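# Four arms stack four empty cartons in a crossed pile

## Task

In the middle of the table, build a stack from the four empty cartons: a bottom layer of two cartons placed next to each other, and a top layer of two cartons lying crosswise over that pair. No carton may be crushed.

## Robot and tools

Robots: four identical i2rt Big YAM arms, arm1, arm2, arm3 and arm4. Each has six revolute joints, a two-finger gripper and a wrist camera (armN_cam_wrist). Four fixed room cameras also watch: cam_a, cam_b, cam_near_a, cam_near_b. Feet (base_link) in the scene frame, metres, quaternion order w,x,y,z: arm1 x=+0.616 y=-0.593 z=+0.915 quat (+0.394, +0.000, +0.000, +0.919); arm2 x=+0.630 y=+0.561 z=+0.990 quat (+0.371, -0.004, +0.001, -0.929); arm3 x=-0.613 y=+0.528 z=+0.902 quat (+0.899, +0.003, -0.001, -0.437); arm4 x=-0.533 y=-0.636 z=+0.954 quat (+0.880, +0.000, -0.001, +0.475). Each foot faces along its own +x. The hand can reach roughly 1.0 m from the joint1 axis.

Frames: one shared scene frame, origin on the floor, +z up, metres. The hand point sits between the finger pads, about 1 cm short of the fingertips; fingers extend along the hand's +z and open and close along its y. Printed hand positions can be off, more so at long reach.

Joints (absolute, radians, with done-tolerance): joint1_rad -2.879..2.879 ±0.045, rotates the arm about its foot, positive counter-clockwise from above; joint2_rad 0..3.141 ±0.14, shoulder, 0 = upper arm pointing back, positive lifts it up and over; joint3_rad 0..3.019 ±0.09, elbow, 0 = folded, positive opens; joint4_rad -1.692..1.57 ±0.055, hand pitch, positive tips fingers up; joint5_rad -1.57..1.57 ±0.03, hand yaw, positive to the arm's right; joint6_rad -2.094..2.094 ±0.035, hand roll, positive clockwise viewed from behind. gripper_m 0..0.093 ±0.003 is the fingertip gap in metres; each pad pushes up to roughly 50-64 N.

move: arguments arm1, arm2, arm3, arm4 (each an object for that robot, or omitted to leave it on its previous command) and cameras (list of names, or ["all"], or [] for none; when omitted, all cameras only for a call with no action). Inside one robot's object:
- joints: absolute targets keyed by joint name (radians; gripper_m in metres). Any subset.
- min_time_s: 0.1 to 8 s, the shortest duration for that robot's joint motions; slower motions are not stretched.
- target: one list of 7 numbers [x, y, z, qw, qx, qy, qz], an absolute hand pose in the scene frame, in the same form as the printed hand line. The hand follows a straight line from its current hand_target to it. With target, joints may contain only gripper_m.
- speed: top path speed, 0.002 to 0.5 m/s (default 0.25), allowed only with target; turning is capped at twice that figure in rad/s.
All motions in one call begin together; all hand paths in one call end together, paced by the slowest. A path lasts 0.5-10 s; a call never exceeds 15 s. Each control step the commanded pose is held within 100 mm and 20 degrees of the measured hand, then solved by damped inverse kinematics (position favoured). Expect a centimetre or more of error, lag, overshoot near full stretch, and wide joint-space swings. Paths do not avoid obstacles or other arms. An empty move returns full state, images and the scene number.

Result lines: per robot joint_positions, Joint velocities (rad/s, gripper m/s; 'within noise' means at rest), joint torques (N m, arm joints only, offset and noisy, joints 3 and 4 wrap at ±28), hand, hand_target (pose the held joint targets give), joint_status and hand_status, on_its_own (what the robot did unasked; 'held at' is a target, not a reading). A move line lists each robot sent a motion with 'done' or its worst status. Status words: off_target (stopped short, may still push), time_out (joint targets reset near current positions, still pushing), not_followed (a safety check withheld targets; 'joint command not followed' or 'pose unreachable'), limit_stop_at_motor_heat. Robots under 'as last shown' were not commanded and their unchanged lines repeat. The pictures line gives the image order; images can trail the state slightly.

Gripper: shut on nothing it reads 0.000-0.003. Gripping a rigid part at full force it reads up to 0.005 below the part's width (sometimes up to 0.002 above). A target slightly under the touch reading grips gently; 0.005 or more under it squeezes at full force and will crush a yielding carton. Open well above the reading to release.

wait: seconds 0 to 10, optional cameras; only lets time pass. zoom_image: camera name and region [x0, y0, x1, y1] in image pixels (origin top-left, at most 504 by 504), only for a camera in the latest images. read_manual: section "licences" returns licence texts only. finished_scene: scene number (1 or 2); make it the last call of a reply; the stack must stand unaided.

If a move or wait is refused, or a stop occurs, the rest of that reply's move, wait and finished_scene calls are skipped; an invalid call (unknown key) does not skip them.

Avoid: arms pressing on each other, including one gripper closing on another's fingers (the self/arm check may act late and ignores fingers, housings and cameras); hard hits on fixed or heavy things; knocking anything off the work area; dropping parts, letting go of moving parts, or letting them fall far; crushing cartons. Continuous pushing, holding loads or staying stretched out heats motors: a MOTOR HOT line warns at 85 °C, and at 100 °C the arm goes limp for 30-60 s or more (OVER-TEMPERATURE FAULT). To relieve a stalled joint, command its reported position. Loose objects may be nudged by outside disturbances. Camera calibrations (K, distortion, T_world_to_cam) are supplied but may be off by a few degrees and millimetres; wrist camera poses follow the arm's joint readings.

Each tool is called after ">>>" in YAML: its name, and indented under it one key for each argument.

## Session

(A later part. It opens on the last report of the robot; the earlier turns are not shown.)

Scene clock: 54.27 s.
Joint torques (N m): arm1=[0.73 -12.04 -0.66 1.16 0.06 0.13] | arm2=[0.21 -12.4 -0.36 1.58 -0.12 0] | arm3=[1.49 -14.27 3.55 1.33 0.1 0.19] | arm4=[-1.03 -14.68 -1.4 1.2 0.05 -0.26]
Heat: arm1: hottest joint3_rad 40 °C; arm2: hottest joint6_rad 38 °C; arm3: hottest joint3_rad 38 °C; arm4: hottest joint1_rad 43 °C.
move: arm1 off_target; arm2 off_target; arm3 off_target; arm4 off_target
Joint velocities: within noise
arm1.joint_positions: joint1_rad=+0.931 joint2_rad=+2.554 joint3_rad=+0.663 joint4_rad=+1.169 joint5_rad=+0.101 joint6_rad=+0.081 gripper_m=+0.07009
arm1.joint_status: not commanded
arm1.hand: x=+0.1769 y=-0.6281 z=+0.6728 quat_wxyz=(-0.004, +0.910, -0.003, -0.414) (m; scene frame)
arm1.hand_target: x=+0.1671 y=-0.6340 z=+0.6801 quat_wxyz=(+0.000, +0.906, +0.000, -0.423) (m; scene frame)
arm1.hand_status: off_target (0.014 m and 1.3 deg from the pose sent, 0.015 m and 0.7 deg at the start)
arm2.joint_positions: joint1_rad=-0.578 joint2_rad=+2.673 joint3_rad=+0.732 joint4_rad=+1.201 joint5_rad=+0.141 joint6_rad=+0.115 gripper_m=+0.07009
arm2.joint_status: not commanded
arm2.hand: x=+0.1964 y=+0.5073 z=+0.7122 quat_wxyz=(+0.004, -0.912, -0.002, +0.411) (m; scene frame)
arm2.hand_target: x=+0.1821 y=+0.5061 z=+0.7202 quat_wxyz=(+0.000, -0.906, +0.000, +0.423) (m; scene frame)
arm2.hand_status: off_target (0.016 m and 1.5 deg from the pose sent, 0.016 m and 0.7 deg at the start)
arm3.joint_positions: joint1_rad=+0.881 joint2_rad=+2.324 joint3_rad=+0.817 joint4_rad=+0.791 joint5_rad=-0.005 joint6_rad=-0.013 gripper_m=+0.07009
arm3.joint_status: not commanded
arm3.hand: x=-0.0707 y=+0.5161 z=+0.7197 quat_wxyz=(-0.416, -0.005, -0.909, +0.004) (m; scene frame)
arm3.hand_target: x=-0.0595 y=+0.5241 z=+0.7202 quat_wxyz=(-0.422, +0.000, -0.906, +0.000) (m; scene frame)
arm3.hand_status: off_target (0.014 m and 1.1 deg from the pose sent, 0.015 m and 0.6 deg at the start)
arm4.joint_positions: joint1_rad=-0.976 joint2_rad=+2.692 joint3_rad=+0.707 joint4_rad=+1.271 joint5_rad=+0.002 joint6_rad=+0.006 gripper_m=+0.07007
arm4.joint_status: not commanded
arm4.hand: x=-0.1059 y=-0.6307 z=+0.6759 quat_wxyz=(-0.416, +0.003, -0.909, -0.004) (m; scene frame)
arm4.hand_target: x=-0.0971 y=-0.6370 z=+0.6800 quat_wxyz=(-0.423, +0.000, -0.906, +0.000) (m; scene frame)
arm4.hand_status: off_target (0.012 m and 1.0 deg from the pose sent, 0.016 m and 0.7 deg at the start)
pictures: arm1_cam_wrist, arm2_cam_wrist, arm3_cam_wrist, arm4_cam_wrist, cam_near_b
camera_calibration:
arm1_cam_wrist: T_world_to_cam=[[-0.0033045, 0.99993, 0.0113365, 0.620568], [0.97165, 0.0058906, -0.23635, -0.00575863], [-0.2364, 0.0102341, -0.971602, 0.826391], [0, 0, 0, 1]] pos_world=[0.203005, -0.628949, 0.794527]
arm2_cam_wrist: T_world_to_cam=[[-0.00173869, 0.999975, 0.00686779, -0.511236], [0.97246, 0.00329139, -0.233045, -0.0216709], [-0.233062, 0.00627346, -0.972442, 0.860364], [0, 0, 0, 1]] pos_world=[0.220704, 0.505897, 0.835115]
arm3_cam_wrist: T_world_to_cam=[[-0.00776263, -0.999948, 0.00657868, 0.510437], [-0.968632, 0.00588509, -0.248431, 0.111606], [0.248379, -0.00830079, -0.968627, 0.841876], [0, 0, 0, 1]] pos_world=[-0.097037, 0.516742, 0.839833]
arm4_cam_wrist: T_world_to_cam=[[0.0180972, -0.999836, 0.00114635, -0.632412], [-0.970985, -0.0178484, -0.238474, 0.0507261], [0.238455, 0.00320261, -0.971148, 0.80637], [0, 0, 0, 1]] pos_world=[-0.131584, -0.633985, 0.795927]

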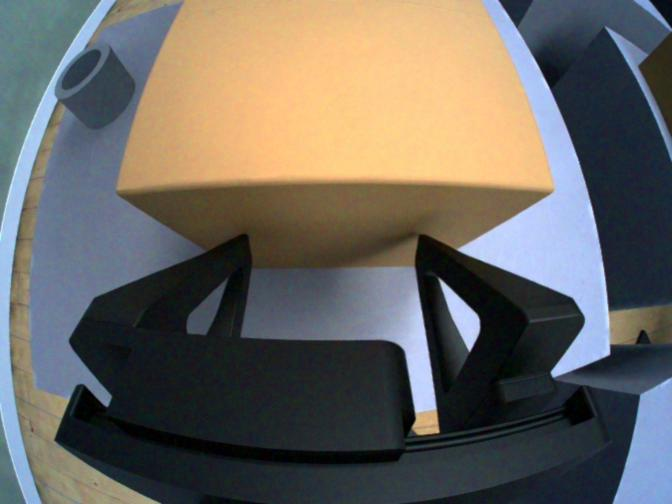

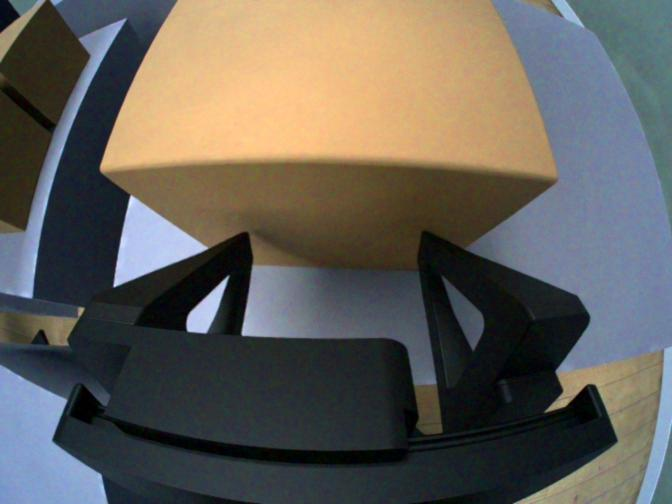

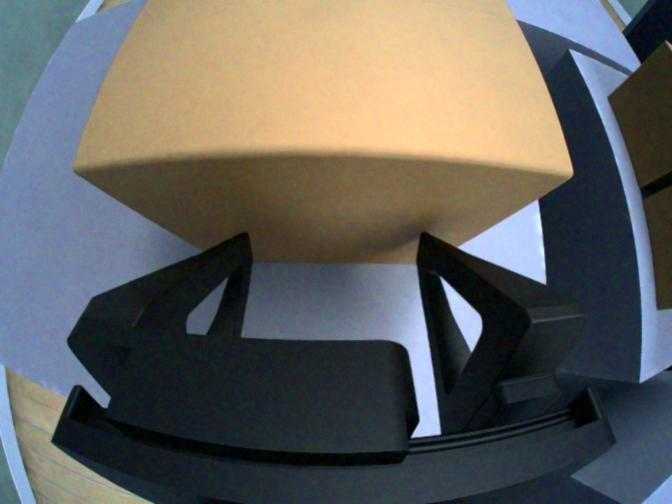

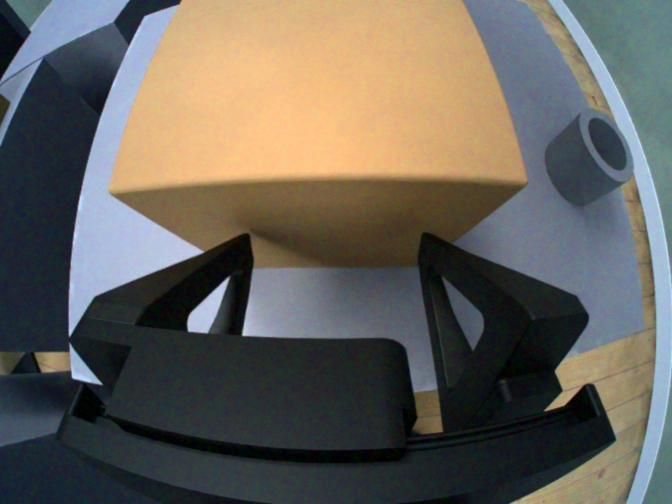

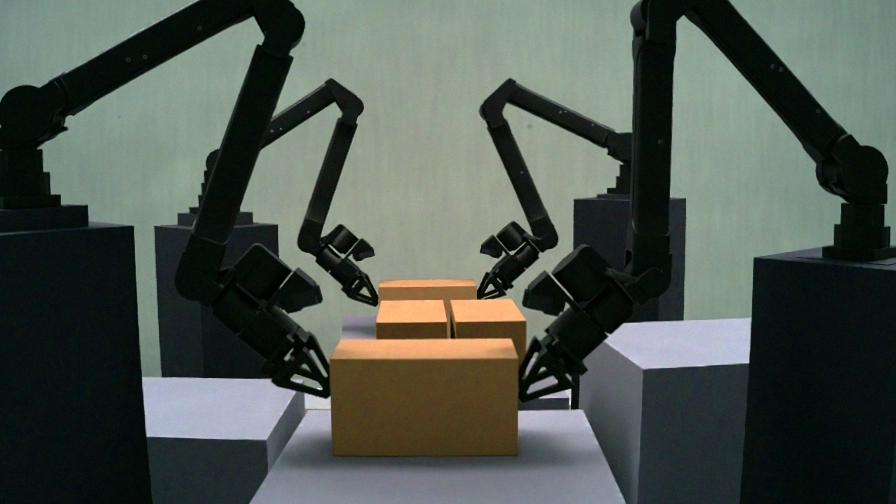

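>>> move:
  arm1: {"target":[0.164,-0.634,0.74,0,0.9063,0,-0.4226],"speed":0.06}
  arm2: {"target":[0.180,0.506,0.78,0,0.9063,0,-0.4226],"speed":0.06}
  arm3: {"target":[-0.056,0.524,0.78,0.4226,0,0.9063,0],"speed":0.06}
  arm4: {"target":[-0.093,-0.637,0.74,0.4226,0,0.9063,0],"speed":0.06}
  cameras: ["arm1_cam_wrist","arm3_cam_wrist","cam_near_b","cam_a"]

>>> zoom_image:
  camera: "cam_near_b"
  region: [300, 200, 600, 480]

Scene clock: 56.67 s.
Joint torques (N m): arm1=[0.62 -12.57 -0.32 1.39 0.06 0.12] | arm2=[-0.09 -12.28 -0.8 1.68 -0.06 -0.03] | arm3=[1.32 -16.67 3.3 1.5 0.11 0.19] | arm4=[-1.26 -15.27 -1.25 1.5 0.07 -0.25]
Heat: arm1: hottest joint3_rad 40 °C; arm2: hottest joint6_rad 38 °C; arm3: hottest joint3_rad 38 °C; arm4: hottest joint1_rad 43 °C.
move: arm1 off_target; arm2 off_target; arm3 off_target; arm4 off_target
Joint velocities: within noise
arm1.joint_positions: joint1_rad=+0.931 joint2_rad=+2.354 joint3_rad=+0.576 joint4_rad=+1.042 joint5_rad=+0.100 joint6_rad=+0.081 gripper_m=+0.07009
arm1.joint_status: not commanded
arm1.hand: x=+0.1753 y=-0.6284 z=+0.7260 quat_wxyz=(-0.005, +0.913, -0.002, -0.407) (m; scene frame)
arm1.hand_target: x=+0.1643 y=-0.6340 z=+0.7398 quat_wxyz=(+0.000, +0.906, +0.000, -0.423) (m; scene frame)
arm1.hand_status: off_target (0.019 m and 2.0 deg from the pose sent, 0.069 m and 1.3 deg at the start)
arm2.joint_positions: joint1_rad=-0.578 joint2_rad=+2.489 joint3_rad=+0.634 joint4_rad=+1.109 joint5_rad=+0.137 joint6_rad=+0.115 gripper_m=+0.07009
arm2.joint_status: not commanded
arm2.hand: x=+0.1928 y=+0.5059 z=+0.7664 quat_wxyz=(+0.002, -0.913, -0.003, +0.408) (m; scene frame)
arm2.hand_target: x=+0.1801 y=+0.5060 z=+0.7799 quat_wxyz=(+0.000, -0.906, +0.000, +0.423) (m; scene frame)
arm2.hand_status: off_target (0.019 m and 1.8 deg from the pose sent, 0.070 m and 1.5 deg at the start)
arm3.joint_positions: joint1_rad=+0.884 joint2_rad=+2.180 joint3_rad=+0.782 joint4_rad=+0.656 joint5_rad=-0.005 joint6_rad=-0.013 gripper_m=+0.07009
arm3.joint_status: not commanded
arm3.hand: x=-0.0702 y=+0.5174 z=+0.7617 quat_wxyz=(-0.404, -0.003, -0.915, +0.003) (m; scene frame)
arm3.hand_target: x=-0.0563 y=+0.5240 z=+0.7800 quat_wxyz=(-0.423, +0.000, -0.906, +0.000) (m; scene frame)
arm3.hand_status: off_target (0.024 m and 2.4 deg from the pose sent, 0.062 m and 1.1 deg at the start)
arm4.joint_positions: joint1_rad=-0.977 joint2_rad=+2.501 joint3_rad=+0.605 joint4_rad=+1.171 joint5_rad=+0.002 joint6_rad=+0.005 gripper_m=+0.07007
arm4.joint_status: not commanded
arm4.hand: x=-0.1026 y=-0.6310 z=+0.7300 quat_wxyz=(-0.411, +0.003, -0.912, -0.004) (m; scene frame)
arm4.hand_target: x=-0.0932 y=-0.6370 z=+0.7399 quat_wxyz=(-0.423, +0.000, -0.906, +0.000) (m; scene frame)
arm4.hand_status: off_target (0.015 m and 1.6 deg from the pose sent, 0.066 m and 1.0 deg at the start)
pictures: arm1_cam_wrist, arm3_cam_wrist, cam_a, cam_near_b
camera_calibration:
arm1_cam_wrist: T_world_to_cam=[[-0.00401371, 0.999913, 0.0125335, 0.619464], [0.974943, 0.00670059, -0.222354, -0.0018387], [-0.222418, 0.011327, -0.974886, 0.878279], [0, 0, 0, 1]] pos_world=[0.199624, -0.629346, 0.848049]
arm3_cam_wrist: T_world_to_cam=[[-0.00482044, -0.999969, 0.00622952, 0.511877], [-0.974759, 0.00330823, -0.223234, 0.104329], [0.223206, -0.00714837, -0.974745, 0.884705], [0, 0, 0, 1]] pos_world=[-0.0933084, 0.51784, 0.882463]

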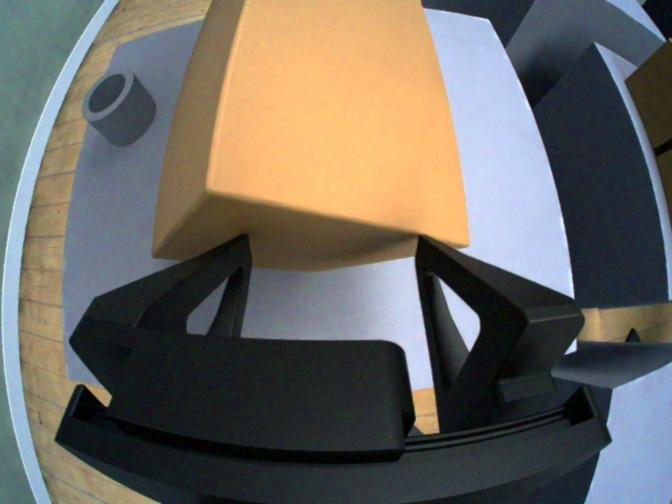

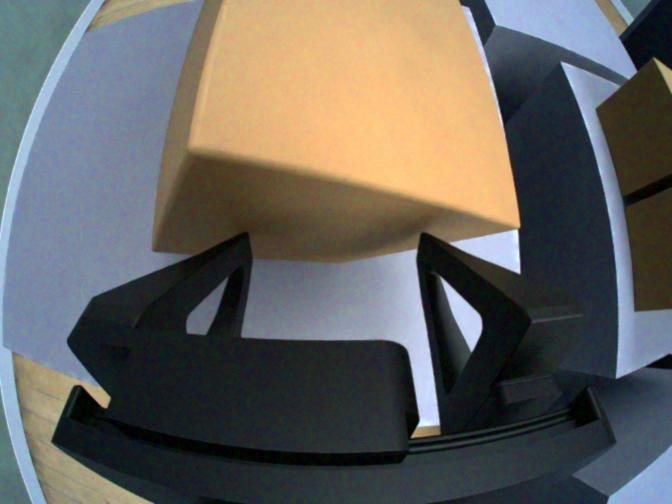

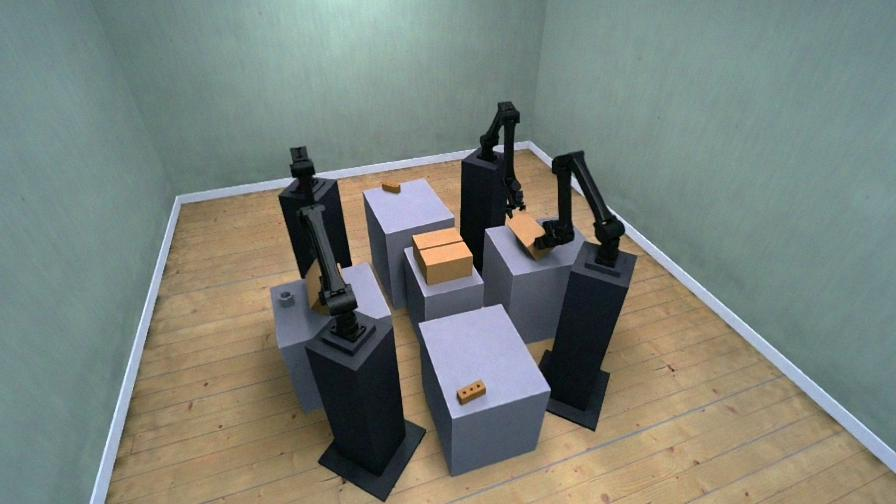

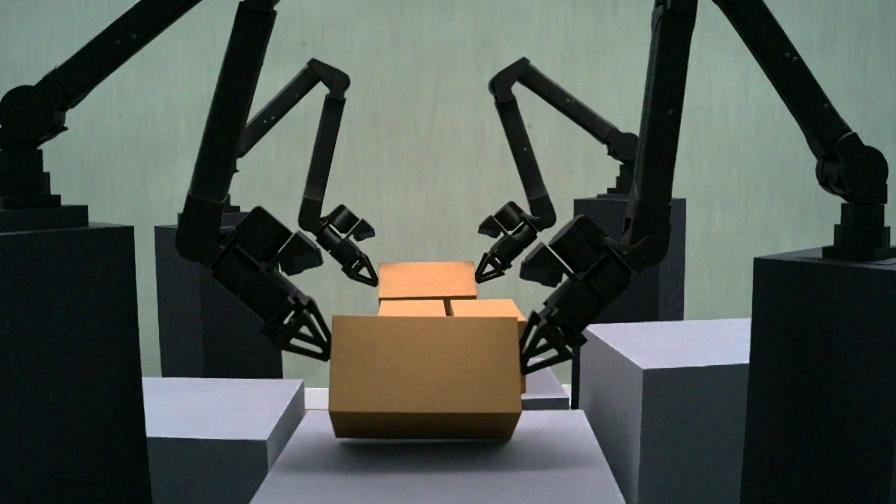

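Scaled by 1.680 from the camera's 896x504 image, which has a finer 1280x720 frame.

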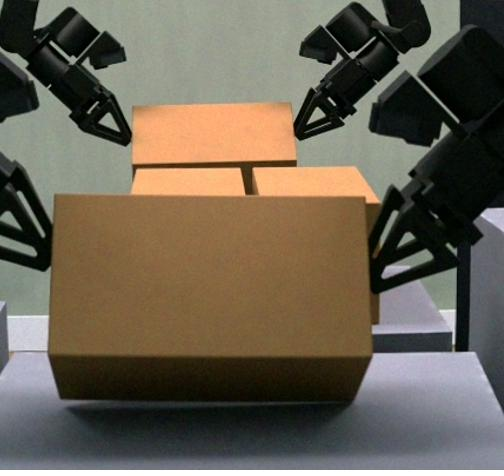

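>>> move:
  arm1: {"target":[0.164,-0.634,0.665,0,0.9063,0,-0.4226],"speed":0.06}
  arm2: {"target":[0.180,0.506,0.705,0,0.9063,0,-0.4226],"speed":0.06}
  arm3: {"target":[-0.056,0.524,0.705,0.4226,0,0.9063,0],"speed":0.06}
  arm4: {"target":[-0.093,-0.637,0.665,0.4226,0,0.9063,0],"speed":0.06}
  cameras: ["arm1_cam_wrist","arm2_cam_wrist","arm3_cam_wrist","arm4_cam_wrist","cam_near_b"]

Scene clock: 62.43 s.
Joint torques (N m): arm1=[0.62 -10.17 0.08 2.48 0.07 0.12] | arm2=[0.21 -10.46 -0.12 3.33 -0.02 -0.07] | arm3=[1.2 -14.68 3.48 2.44 0.09 0.18] | arm4=[-0.91 -12.63 -0.23 2.29 0.08 -0.24]
Heat: arm1: hottest joint3_rad 40 °C; arm2: hottest joint6_rad 38 °C; arm3: hottest joint1_rad 37 °C; arm4: hottest joint1_rad 43 °C.
move: arm1 off_target; arm2 off_target; arm3 off_target; arm4 off_target
Joint velocities: within noise
arm1.joint_positions: joint1_rad=+0.931 joint2_rad=+2.572 joint3_rad=+0.687 joint4_rad=+1.142 joint5_rad=+0.100 joint6_rad=+0.081 gripper_m=+0.07009
arm1.joint_status: not commanded
arm1.hand: x=+0.1757 y=-0.6285 z=+0.6619 quat_wxyz=(-0.005, +0.915, -0.002, -0.404) (m; scene frame)
arm1.hand_target: x=+0.1643 y=-0.6340 z=+0.6653 quat_wxyz=(+0.000, +0.906, +0.000, -0.422) (m; scene frame)
arm1.hand_status: off_target (0.013 m and 2.4 deg from the pose sent, 0.062 m and 2.0 deg at the start)
arm2.joint_positions: joint1_rad=-0.578 joint2_rad=+2.690 joint3_rad=+0.765 joint4_rad=+1.173 joint5_rad=+0.136 joint6_rad=+0.115 gripper_m=+0.07009
arm2.joint_status: not commanded
arm2.hand: x=+0.1904 y=+0.5054 z=+0.7018 quat_wxyz=(+0.002, -0.914, -0.003, +0.406) (m; scene frame)
arm2.hand_target: x=+0.1802 y=+0.5060 z=+0.7052 quat_wxyz=(+0.000, -0.906, +0.000, +0.422) (m; scene frame)
arm2.hand_status: off_target (0.011 m and 2.2 deg from the pose sent, 0.063 m and 1.8 deg at the start)
arm3.joint_positions: joint1_rad=+0.885 joint2_rad=+2.372 joint3_rad=+0.841 joint4_rad=+0.781 joint5_rad=-0.005 joint6_rad=-0.013 gripper_m=+0.07009
arm3.joint_status: not commanded
arm3.hand: x=-0.0747 y=+0.5184 z=+0.6979 quat_wxyz=(-0.400, -0.003, -0.916, +0.002) (m; scene frame)
arm3.hand_target: x=-0.0567 y=+0.5241 z=+0.7055 quat_wxyz=(-0.422, +0.000, -0.906, +0.000) (m; scene frame)
arm3.hand_status: off_target (0.021 m and 2.8 deg from the pose sent, 0.059 m and 2.4 deg at the start)
arm4.joint_positions: joint1_rad=-0.978 joint2_rad=+2.704 joint3_rad=+0.734 joint4_rad=+1.241 joint5_rad=+0.002 joint6_rad=+0.005 gripper_m=+0.07007
arm4.joint_status: not commanded
arm4.hand: x=-0.1021 y=-0.6311 z=+0.6662 quat_wxyz=(-0.409, +0.003, -0.913, -0.004) (m; scene frame)
arm4.hand_target: x=-0.0933 y=-0.6371 z=+0.6652 quat_wxyz=(-0.422, +0.000, -0.906, +0.000) (m; scene frame)
arm4.hand_status: off_target (0.011 m and 1.8 deg from the pose sent, 0.066 m and 1.6 deg at the start)
pictures: arm1_cam_wrist, arm2_cam_wrist, arm3_cam_wrist, arm4_cam_wrist, cam_near_b
camera_calibration:
arm1_cam_wrist: T_world_to_cam=[[-0.00440246, 0.999906, 0.0129822, 0.620184], [0.976373, 0.00710293, -0.215974, -0.0207184], [-0.216045, 0.0117247, -0.976313, 0.815911], [0, 0, 0, 1]] pos_world=[0.199233, -0.629545, 0.784059]
arm2_cam_wrist: T_world_to_cam=[[-0.0052223, 0.99997, 0.00572714, -0.507793], [0.975036, 0.00636329, -0.221955, -0.0280957], [-0.221985, 0.00442505, -0.97504, 0.849448], [0, 0, 0, 1]] pos_world=[0.213307, 0.504197, 0.824918]
arm3_cam_wrist: T_world_to_cam=[[-0.00351564, -0.999975, 0.00611013, 0.513382], [-0.97651, 0.00211662, -0.21546, 0.0806826], [0.215441, -0.00672408, -0.976494, 0.823995], [0, 0, 0, 1]] pos_world=[-0.0969303, 0.518739, 0.818873]
arm4_cam_wrist: T_world_to_cam=[[0.0177878, -0.999841, 0.00139848, -0.633048], [-0.974685, -0.017652, -0.222887, 0.0414685], [0.222876, 0.00260158, -0.974843, 0.796437], [0, 0, 0, 1]] pos_world=[-0.125827, -0.634287, 0.78653]

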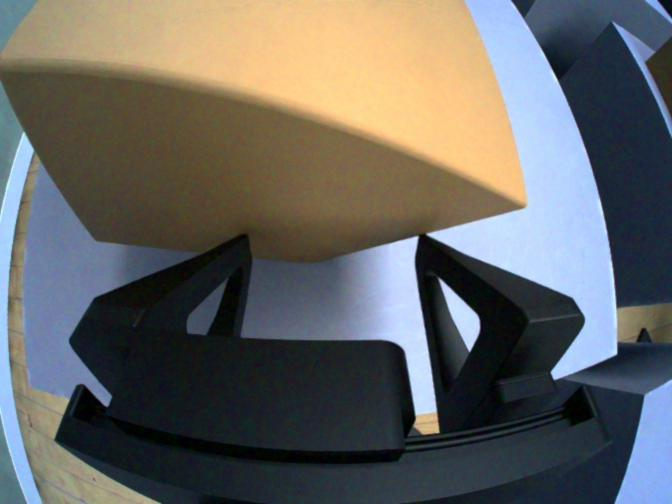

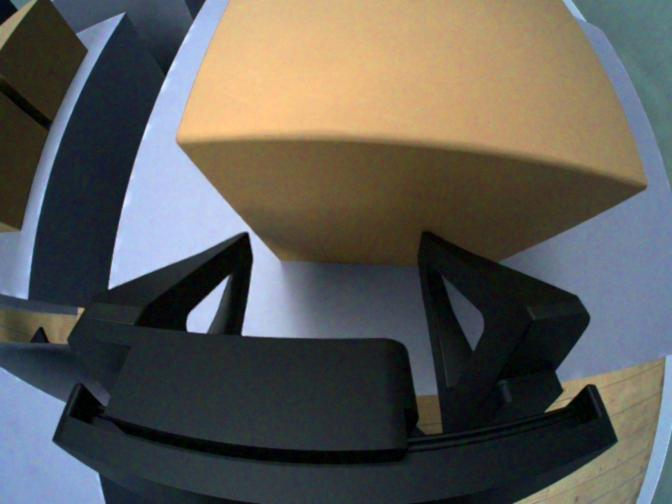

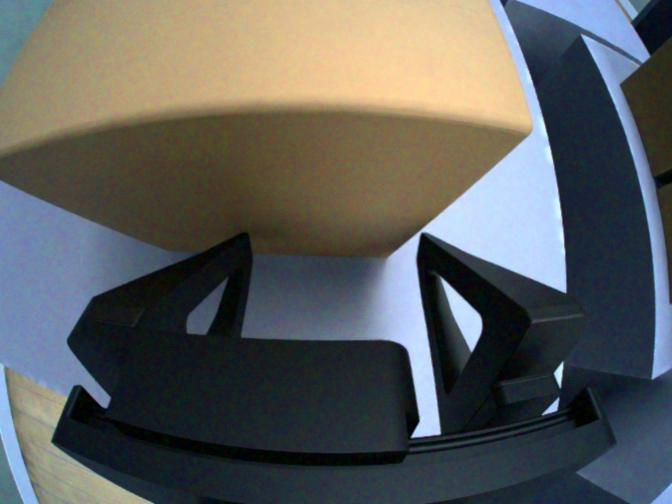

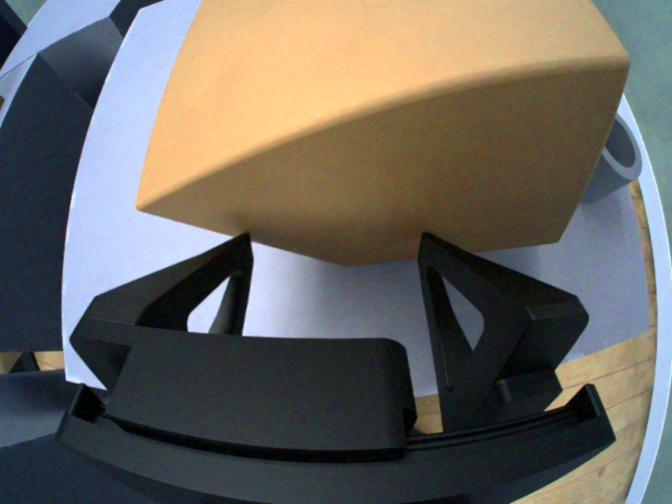

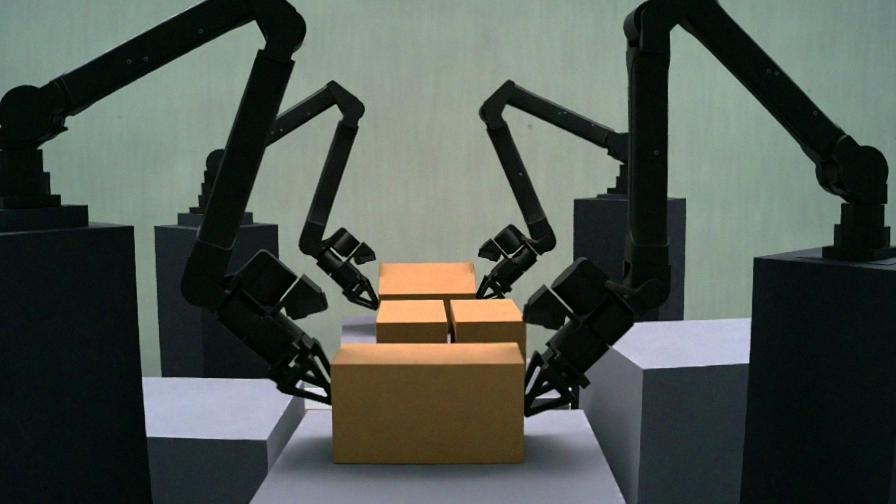

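>>> move:
  arm1: {"target":[0.166,-0.634,0.635,0,0.9063,0,-0.4226],"speed":0.05}
  arm2: {"target":[0.215,0.53,0.735,0,0.9063,0,-0.4226],"speed":0.08,"joints":{"gripper_m":0.09}}
  arm3: {"target":[-0.10,0.545,0.735,0.4226,0,0.9063,0],"speed":0.08,"joints":{"gripper_m":0.09}}
  arm4: {"target":[-0.095,-0.637,0.635,0.4226,0,0.9063,0],"speed":0.05}
  cameras: ["arm1_cam_wrist","arm2_cam_wrist","arm3_cam_wrist","arm4_cam_wrist","cam_near_b"]

Scene clock: 64.90 s.
Joint torques (N m): arm1=[0.67 -10.34 -0.5 2.5 0.11 0.12] | arm2=[0.21 -11.63 -4.1 2.95 -0.09 -0.13] | arm3=[1.38 -15.38 0.81 2.1 0.27 0.18] | arm4=[-0.91 -12.92 -0.8 2.35 0.03 -0.25]
Heat: arm1: hottest joint3_rad 39 °C; arm2: hottest joint6_rad 38 °C; arm3: hottest joint1_rad 37 °C; arm4: hottest joint1_rad 43 °C.
move: arm1 off_target; arm2 off_target; arm3 off_target; arm4 done
Joint velocities: within noise
arm1.joint_positions: joint1_rad=+0.931 joint2_rad=+2.669 joint3_rad=+0.749 joint4_rad=+1.181 joint5_rad=+0.099 joint6_rad=+0.081 gripper_m=+0.07009
arm1.joint_status: not commanded
arm1.hand: x=+0.1749 y=-0.6287 z=+0.6320 quat_wxyz=(-0.004, +0.914, -0.002, -0.406) (m; scene frame)
arm1.hand_target: x=+0.1661 y=-0.6340 z=+0.6352 quat_wxyz=(+0.000, +0.906, +0.000, -0.422) (m; scene frame)
arm1.hand_status: off_target (0.011 m and 2.1 deg from the pose sent, 0.029 m and 2.4 deg at the start)
arm2.joint_positions: joint1_rad=-0.637 joint2_rad=+2.676 joint3_rad=+0.663 joint4_rad=+1.279 joint5_rad=+0.091 joint6_rad=+0.083 gripper_m=+0.08991
arm2.joint_status: all done
arm2.hand: x=+0.2179 y=+0.5270 z=+0.7223 quat_wxyz=(-0.001, -0.911, +0.000, +0.412) (m; scene frame)
arm2.hand_target: x=+0.2151 y=+0.5300 z=+0.7346 quat_wxyz=(+0.000, -0.906, +0.000, +0.423) (m; scene frame)
arm2.hand_status: off_target (0.013 m and 1.4 deg from the pose sent, 0.048 m and 2.2 deg at the start)
arm3.joint_positions: joint1_rad=+0.937 joint2_rad=+2.299 joint3_rad=+0.723 joint4_rad=+0.843 joint5_rad=+0.034 joint6_rad=+0.018 gripper_m=+0.08991
arm3.joint_status: all done
arm3.hand: x=-0.1058 y=+0.5387 z=+0.7235 quat_wxyz=(-0.409, -0.001, -0.913, +0.003) (m; scene frame)
arm3.hand_target: x=-0.1001 y=+0.5449 z=+0.7348 quat_wxyz=(-0.422, +0.000, -0.906, +0.000) (m; scene frame)
arm3.hand_status: off_target (0.014 m and 1.8 deg from the pose sent, 0.052 m and 2.8 deg at the start)
arm4.joint_positions: joint1_rad=-0.979 joint2_rad=+2.795 joint3_rad=+0.803 joint4_rad=+1.265 joint5_rad=+0.002 joint6_rad=+0.005 gripper_m=+0.07007
arm4.joint_status: not commanded
arm4.hand: x=-0.1018 y=-0.6319 z=+0.6358 quat_wxyz=(-0.410, +0.002, -0.912, -0.003) (m; scene frame)
arm4.hand_target: x=-0.0953 y=-0.6370 z=+0.6351 quat_wxyz=(-0.422, +0.000, -0.906, +0.000) (m; scene frame)
arm4.hand_status: done (0.009 m and 1.6 deg from the pose sent, 0.033 m and 1.8 deg at the start)
pictures: arm1_cam_wrist, arm2_cam_wrist, arm3_cam_wrist, arm4_cam_wrist, cam_near_b
camera_calibration:
arm1_cam_wrist: T_world_to_cam=[[-0.00487117, 0.999916, 0.0119903, 0.621519], [0.975391, 0.0073941, -0.22036, -0.0231909], [-0.220431, 0.0106218, -0.975345, 0.786096], [0, 0, 0, 1]] pos_world=[0.198927, -0.629645, 0.754152]
arm2_cam_wrist: T_world_to_cam=[[-0.00174207, 0.999995, -0.00276139, -0.524036], [0.972079, 0.00104547, -0.234651, -0.0378543], [-0.234647, -0.00309307, -0.972076, 0.880126], [0, 0, 0, 1]] pos_world=[0.242403, 0.526795, 0.845219]
arm3_cam_wrist: T_world_to_cam=[[-0.00131306, -0.999962, 0.0085971, 0.531883], [-0.972556, -0.000723264, -0.232667, 0.0702379], [0.232665, -0.00866667, -0.972518, 0.855698], [0, 0, 0, 1]] pos_world=[-0.130082, 0.539329, 0.843952]
arm4_cam_wrist: T_world_to_cam=[[0.0155836, -0.999877, 0.00166034, -0.634302], [-0.97422, -0.0155574, -0.225062, 0.0376157], [0.22506, 0.00188974, -0.974343, 0.766271], [0, 0, 0, 1]] pos_world=[-0.125926, -0.635087, 0.75613]

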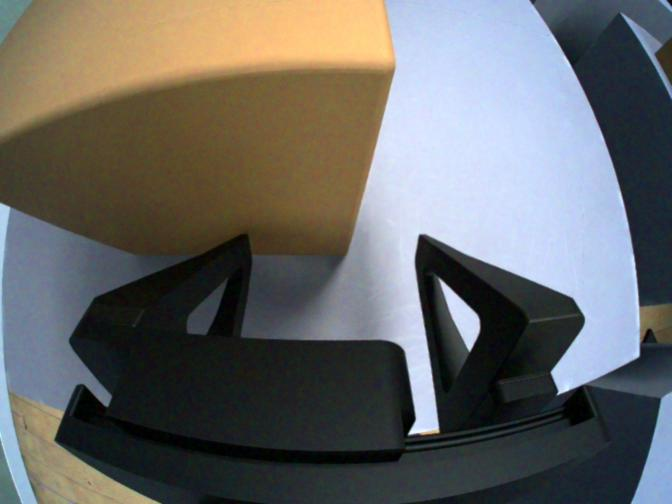

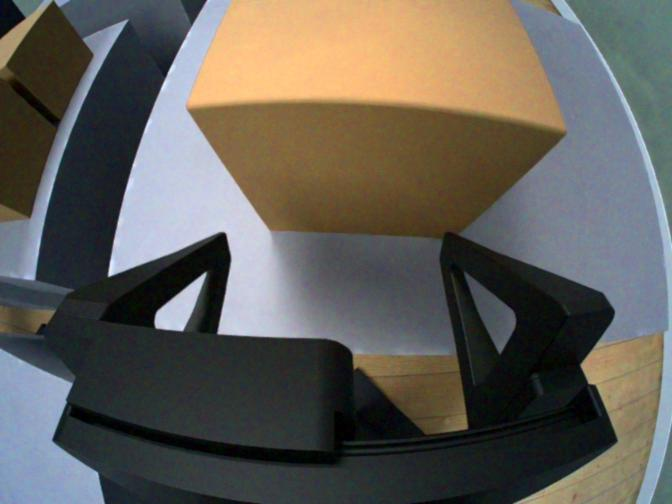

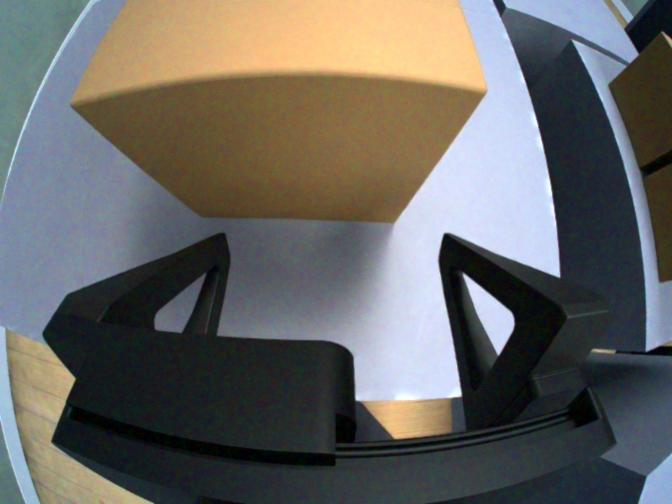

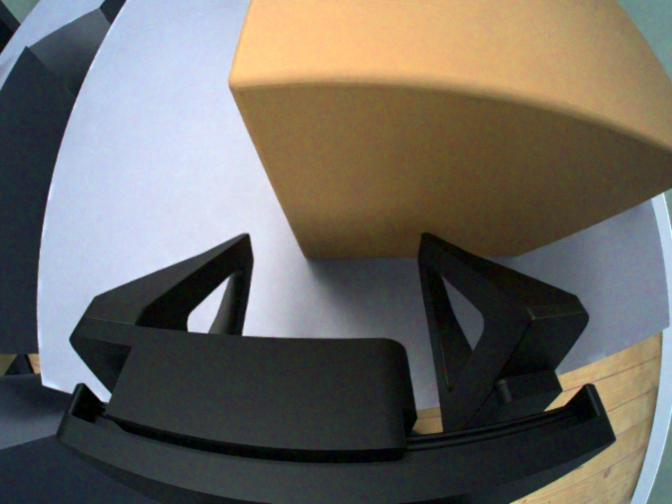

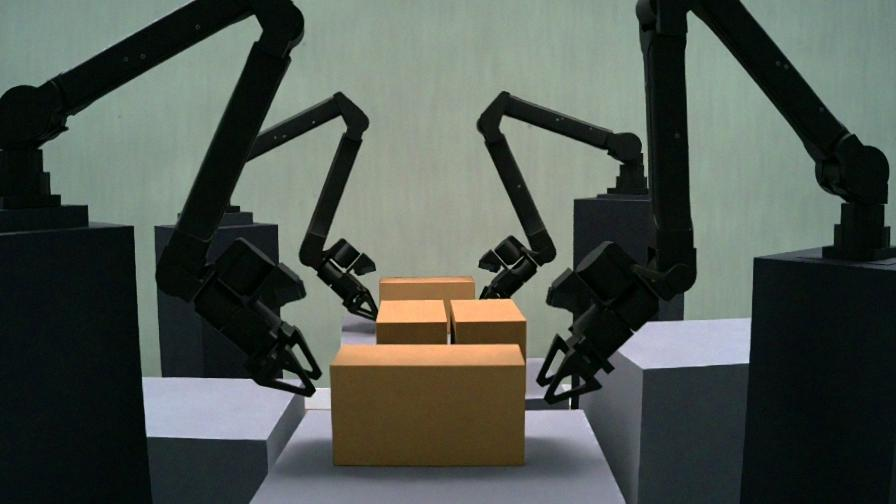

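>>> move:
  arm1: {"target":[0.20,-0.689,0.71,0,0.9063,0,-0.4226],"speed":0.1,"joints":{"gripper_m":0.09}}
  arm2: {"target":[0.215,0.543,0.75,0,0.9063,0,-0.4226],"speed":0.1}
  arm3: {"target":[-0.10,0.567,0.75,0.4226,0,0.9063,0],"speed":0.1}
  arm4: {"target":[-0.128,-0.687,0.71,0.4226,0,0.9063,0],"speed":0.1,"joints":{"gripper_m":0.09}}
  cameras: ["arm1_cam_wrist","arm2_cam_wrist","arm3_cam_wrist","arm4_cam_wrist"]

Scene clock: 67.77 s.
Joint torques (N m): arm1=[0.97 -11.81 -2.32 1.13 0.26 0.13] | arm2=[0.38 -11.58 -3.99 2.45 -0.11 -0.13] | arm3=[1.38 -15.15 1.17 1.2 0.29 0.22] | arm4=[-0.79 -14.1 -4.36 1.74 -0.03 -0.25]
Heat: arm1: hottest joint3_rad 39 °C; arm2: hottest joint6_rad 38 °C; arm3: hottest joint3_rad 37 °C; arm4: hottest joint1_rad 43 °C.
move: arm1 done; arm2 off_target; arm3 done; arm4 done
Joint velocities: within noise
arm1.joint_positions: joint1_rad=+1.126 joint2_rad=+2.470 joint3_rad=+0.591 joint4_rad=+1.155 joint5_rad=+0.247 joint6_rad=+0.208 gripper_m=+0.08991
arm1.joint_status: all done
arm1.hand: x=+0.1968 y=-0.6846 z=+0.7032 quat_wxyz=(-0.002, +0.906, -0.002, -0.423) (m; scene frame)
arm1.hand_target: x=+0.2000 y=-0.6889 z=+0.7097 quat_wxyz=(+0.000, +0.906, +0.000, -0.423) (m; scene frame)
arm1.hand_status: done (0.009 m and 0.4 deg from the pose sent, 0.102 m and 2.1 deg at the start)
arm2.joint_positions: joint1_rad=-0.682 joint2_rad=+2.629 joint3_rad=+0.629 joint4_rad=+1.279 joint5_rad=+0.056 joint6_rad=+0.052 gripper_m=+0.08991
arm2.joint_status: not commanded
arm2.hand: x=+0.2158 y=+0.5393 z=+0.7397 quat_wxyz=(-0.002, -0.909, +0.000, +0.417) (m; scene frame)
arm2.hand_target: x=+0.2150 y=+0.5429 z=+0.7497 quat_wxyz=(+0.000, -0.906, +0.000, +0.423) (m; scene frame)
arm2.hand_status: off_target (0.011 m and 0.8 deg from the pose sent, 0.032 m and 1.4 deg at the start)
arm3.joint_positions: joint1_rad=+0.995 joint2_rad=+2.248 joint3_rad=+0.710 joint4_rad=+0.827 joint5_rad=+0.078 joint6_rad=+0.056 gripper_m=+0.08991
arm3.joint_status: not commanded
arm3.hand: x=-0.1016 y=+0.5606 z=+0.7431 quat_wxyz=(-0.419, -0.002, -0.908, +0.003) (m; scene frame)
arm3.hand_target: x=-0.1001 y=+0.5668 z=+0.7498 quat_wxyz=(-0.423, +0.000, -0.906, +0.000) (m; scene frame)
arm3.hand_status: done (0.010 m and 0.6 deg from the pose sent, 0.039 m and 1.8 deg at the start)
arm4.joint_positions: joint1_rad=-1.161 joint2_rad=+2.630 joint3_rad=+0.625 joint4_rad=+1.300 joint5_rad=-0.136 joint6_rad=-0.111 gripper_m=+0.08993
arm4.joint_status: all done
arm4.hand: x=-0.1221 y=-0.6830 z=+0.7044 quat_wxyz=(-0.424, +0.001, -0.906, -0.003) (m; scene frame)
arm4.hand_target: x=-0.1279 y=-0.6868 z=+0.7099 quat_wxyz=(-0.423, +0.000, -0.906, +0.000) (m; scene frame)
arm4.hand_status: done (0.009 m and 0.4 deg from the pose sent, 0.096 m and 1.6 deg at the start)
pictures: arm1_cam_wrist, arm2_cam_wrist, arm3_cam_wrist, arm4_cam_wrist
camera_calibration:
arm1_cam_wrist: T_world_to_cam=[[-0.00577541, 0.999944, 0.00889831, 0.678976], [0.966483, 0.00786568, -0.25661, -0.000910792], [-0.256666, 0.00711804, -0.966474, 0.859383], [0, 0, 0, 1]] pos_world=[0.225376, -0.685048, 0.824296]
arm2_cam_wrist: T_world_to_cam=[[-0.00318289, 0.999985, -0.00436096, -0.534758], [0.969439, 0.0020158, -0.245325, -0.0237819], [-0.245312, -0.00500852, -0.969431, 0.89783], [0, 0, 0, 1]] pos_world=[0.241602, 0.539295, 0.862218]
arm3_cam_wrist: T_world_to_cam=[[-0.00212365, -0.999965, 0.00810778, 0.553841], [-0.966843, -0.0000172682, -0.255372, 0.0959525], [0.255363, -0.00838127, -0.966809, 0.871953], [0, 0, 0, 1]] pos_world=[-0.128717, 0.561131, 0.863025]
arm4_cam_wrist: T_world_to_cam=[[0.0147563, -0.999891, 0.00110341, -0.684809], [-0.967032, -0.0145519, -0.254241, 0.0546789], [0.254229, 0.00268461, -0.96714, 0.836764], [0, 0, 0, 1]] pos_world=[-0.149748, -0.686184, 0.823925]

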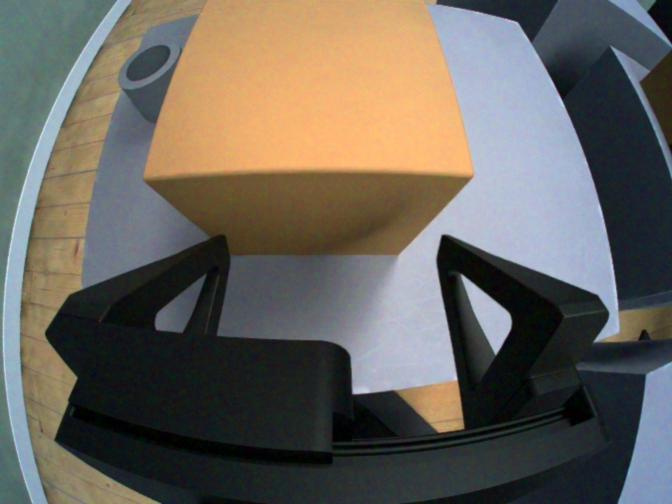

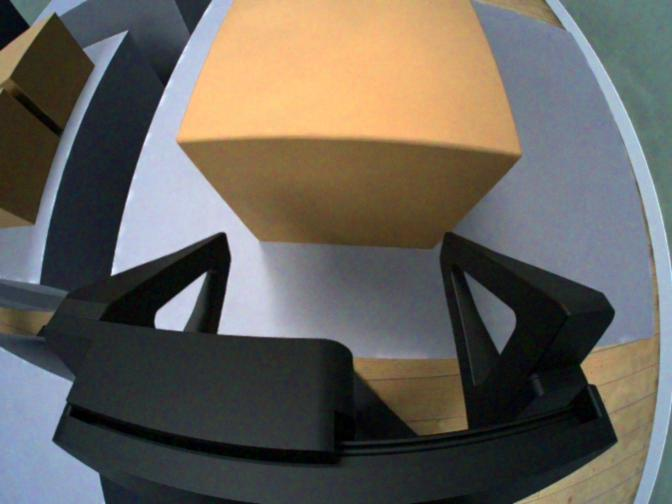

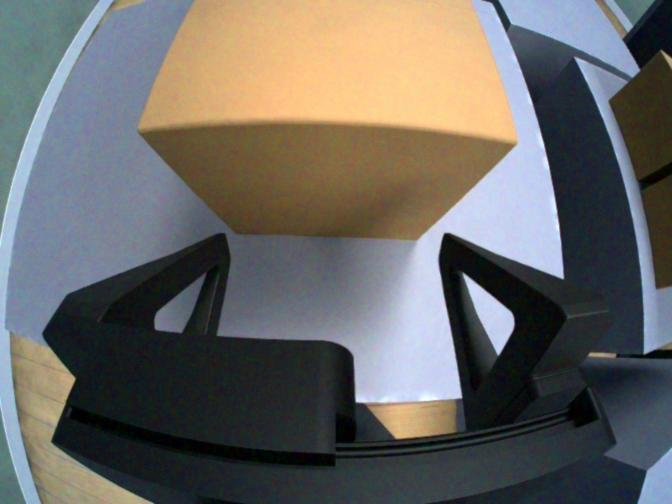

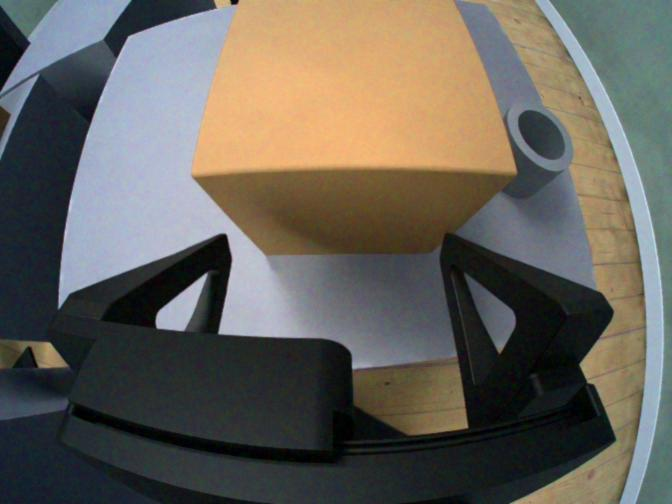

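>>> move:
  arm1: {"target":[0.156,-0.700,0.71,0,0.9063,0,-0.4226],"speed":0.05}
  arm2: {"target":[0.172,0.548,0.75,0,0.9063,0,-0.4226],"speed":0.05}
  arm3: {"target":[-0.057,0.569,0.75,0.4226,0,0.9063,0],"speed":0.05}
  arm4: {"target":[-0.085,-0.695,0.71,0.4226,0,0.9063,0],"speed":0.05}
  cameras: ["arm1_cam_wrist","arm2_cam_wrist","arm3_cam_wrist","arm4_cam_wrist","cam_near_b"]

Scene clock: 70.20 s.
Joint torques (N m): arm1=[0.09 -12.92 0.66 1.21 0.04 0.1] | arm2=[-0.15 -12.57 0.1 1.65 -0.19 -0.16] | arm3=[0.91 -15.09 4.27 1.42 0.05 0.16] | arm4=[-0.85 -15.33 0.06 1.32 0 -0.24]
Heat: arm1: hottest joint3_rad 39 °C; arm2: hottest joint6_rad 37 °C; arm3: hottest joint3_rad 37 °C; arm4: hottest joint1_rad 43 °C.
move: arm1 off_target; arm2 off_target; arm3 off_target; arm4 off_target
Joint velocities: within noise
arm1.joint_positions: joint1_rad=+1.126 joint2_rad=+2.438 joint3_rad=+0.660 joint4_rad=+1.012 joint5_rad=+0.246 joint6_rad=+0.209 gripper_m=+0.08991
arm1.joint_status: not commanded
arm1.hand: x=+0.1737 y=-0.6924 z=+0.6965 quat_wxyz=(-0.008, +0.914, +0.001, -0.405) (m; scene frame)
arm1.hand_target: x=+0.1563 y=-0.6999 z=+0.7102 quat_wxyz=(+0.000, +0.906, +0.000, -0.423) (m; scene frame)
arm1.hand_status: off_target (0.023 m and 2.4 deg from the pose sent, 0.044 m and 0.4 deg at the start)
arm2.joint_positions: joint1_rad=-0.707 joint2_rad=+2.584 joint3_rad=+0.683 joint4_rad=+1.157 joint5_rad=+0.040 joint6_rad=+0.040 gripper_m=+0.08991
arm2.joint_status: not commanded
arm2.hand: x=+0.1902 y=+0.5456 z=+0.7378 quat_wxyz=(-0.001, -0.914, +0.002, +0.406) (m; scene frame)
arm2.hand_target: x=+0.1723 y=+0.5482 z=+0.7502 quat_wxyz=(+0.000, -0.906, +0.000, +0.423) (m; scene frame)
arm2.hand_status: off_target (0.022 m and 2.1 deg from the pose sent, 0.046 m and 0.8 deg at the start)
arm3.joint_positions: joint1_rad=+0.995 joint2_rad=+2.248 joint3_rad=+0.789 joint4_rad=+0.719 joint5_rad=+0.079 joint6_rad=+0.056 gripper_m=+0.08991
arm3.joint_status: not commanded
arm3.hand: x=-0.0759 y=+0.5628 z=+0.7401 quat_wxyz=(-0.406, -0.001, -0.914, +0.004) (m; scene frame)
arm3.hand_target: x=-0.0577 y=+0.5689 z=+0.7505 quat_wxyz=(-0.422, +0.000, -0.906, +0.000) (m; scene frame)
arm3.hand_status: off_target (0.022 m and 2.1 deg from the pose sent, 0.046 m and 0.6 deg at the start)
arm4.joint_positions: joint1_rad=-1.162 joint2_rad=+2.583 joint3_rad=+0.671 joint4_rad=+1.166 joint5_rad=-0.137 joint6_rad=-0.114 gripper_m=+0.08993
arm4.joint_status: not commanded
arm4.hand: x=-0.1025 y=-0.6865 z=+0.7006 quat_wxyz=(-0.405, +0.001, -0.914, -0.006) (m; scene frame)
arm4.hand_target: x=-0.0853 y=-0.6950 z=+0.7104 quat_wxyz=(-0.423, +0.000, -0.906, +0.000) (m; scene frame)
arm4.hand_status: off_target (0.022 m and 2.3 deg from the pose sent, 0.039 m and 0.4 deg at the start)
pictures: arm1_cam_wrist, arm2_cam_wrist, arm3_cam_wrist, arm4_cam_wrist, cam_near_b
camera_calibration:
arm1_cam_wrist: T_world_to_cam=[[-0.00675338, 0.999766, 0.0205513, 0.678575], [0.976072, 0.0110574, -0.217165, -0.00712811], [-0.217342, 0.018593, -0.975919, 0.854836], [0, 0, 0, 1]] pos_world=[0.197332, -0.694231, 0.818757]
arm2_cam_wrist: T_world_to_cam=[[0.00182513, 0.999988, -0.0044501, -0.542145], [0.975027, -0.00276781, -0.22207, -0.015087], [-0.222079, -0.00393366, -0.975021, 0.88889], [0, 0, 0, 1]] pos_world=[0.213104, 0.545594, 0.860923]
arm3_cam_wrist: T_world_to_cam=[[-0.00257701, -0.999937, 0.0108819, 0.554066], [-0.973635, 0.0000267736, -0.228112, 0.0992677], [0.228098, -0.0111829, -0.973574, 0.867055], [0, 0, 0, 1]] pos_world=[-0.0996948, 0.563725, 0.860757]
arm4_cam_wrist: T_world_to_cam=[[0.0163544, -0.999854, -0.00488054, -0.684314], [-0.976438, -0.0149206, -0.215281, 0.0441681], [0.215177, 0.00828635, -0.97654, 0.834526], [0, 0, 0, 1]] pos_world=[-0.125252, -0.69047, 0.821117]

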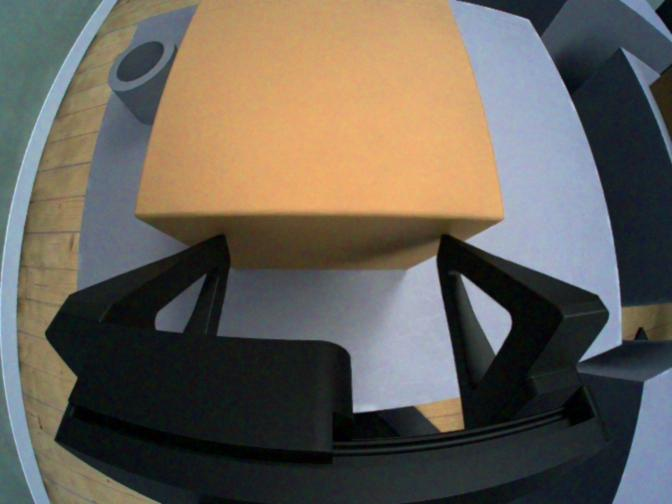

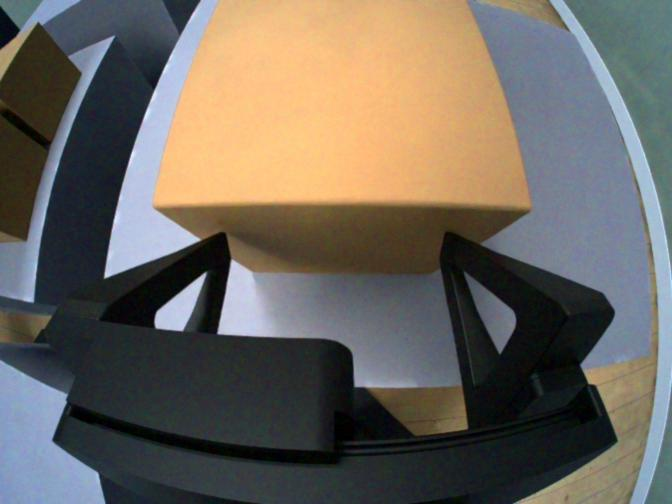

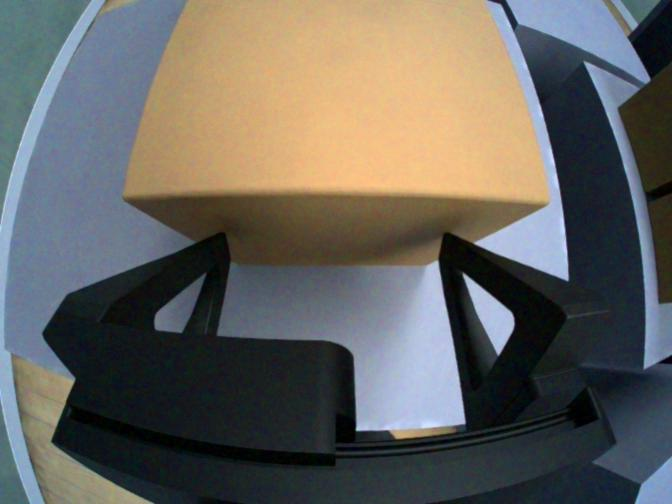

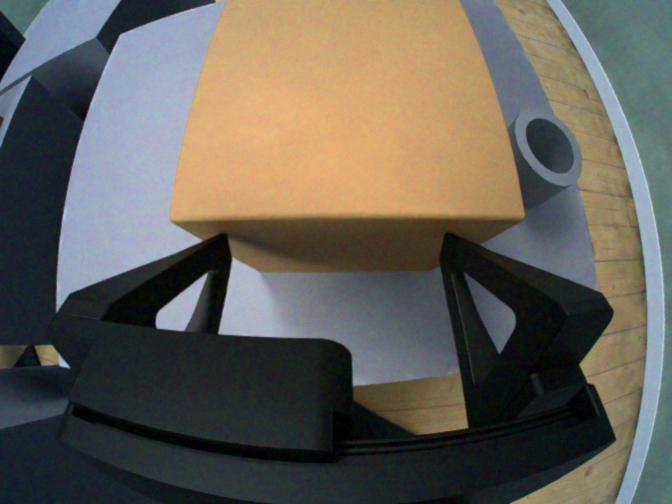

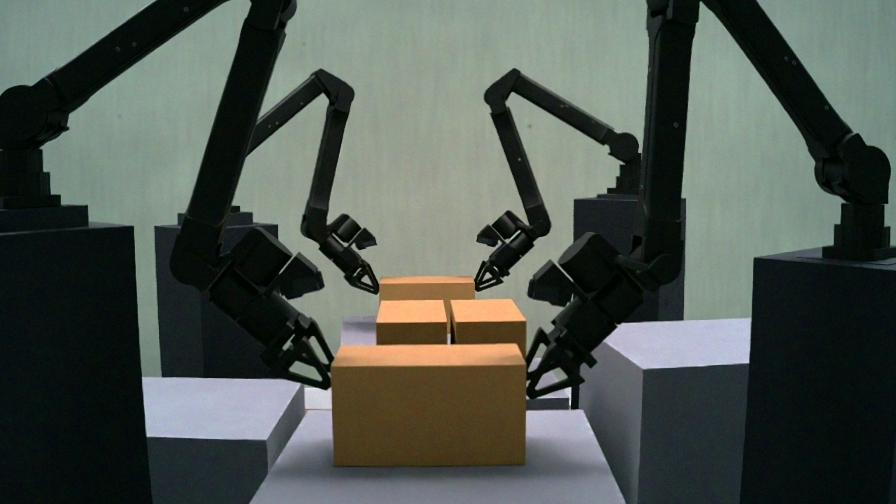

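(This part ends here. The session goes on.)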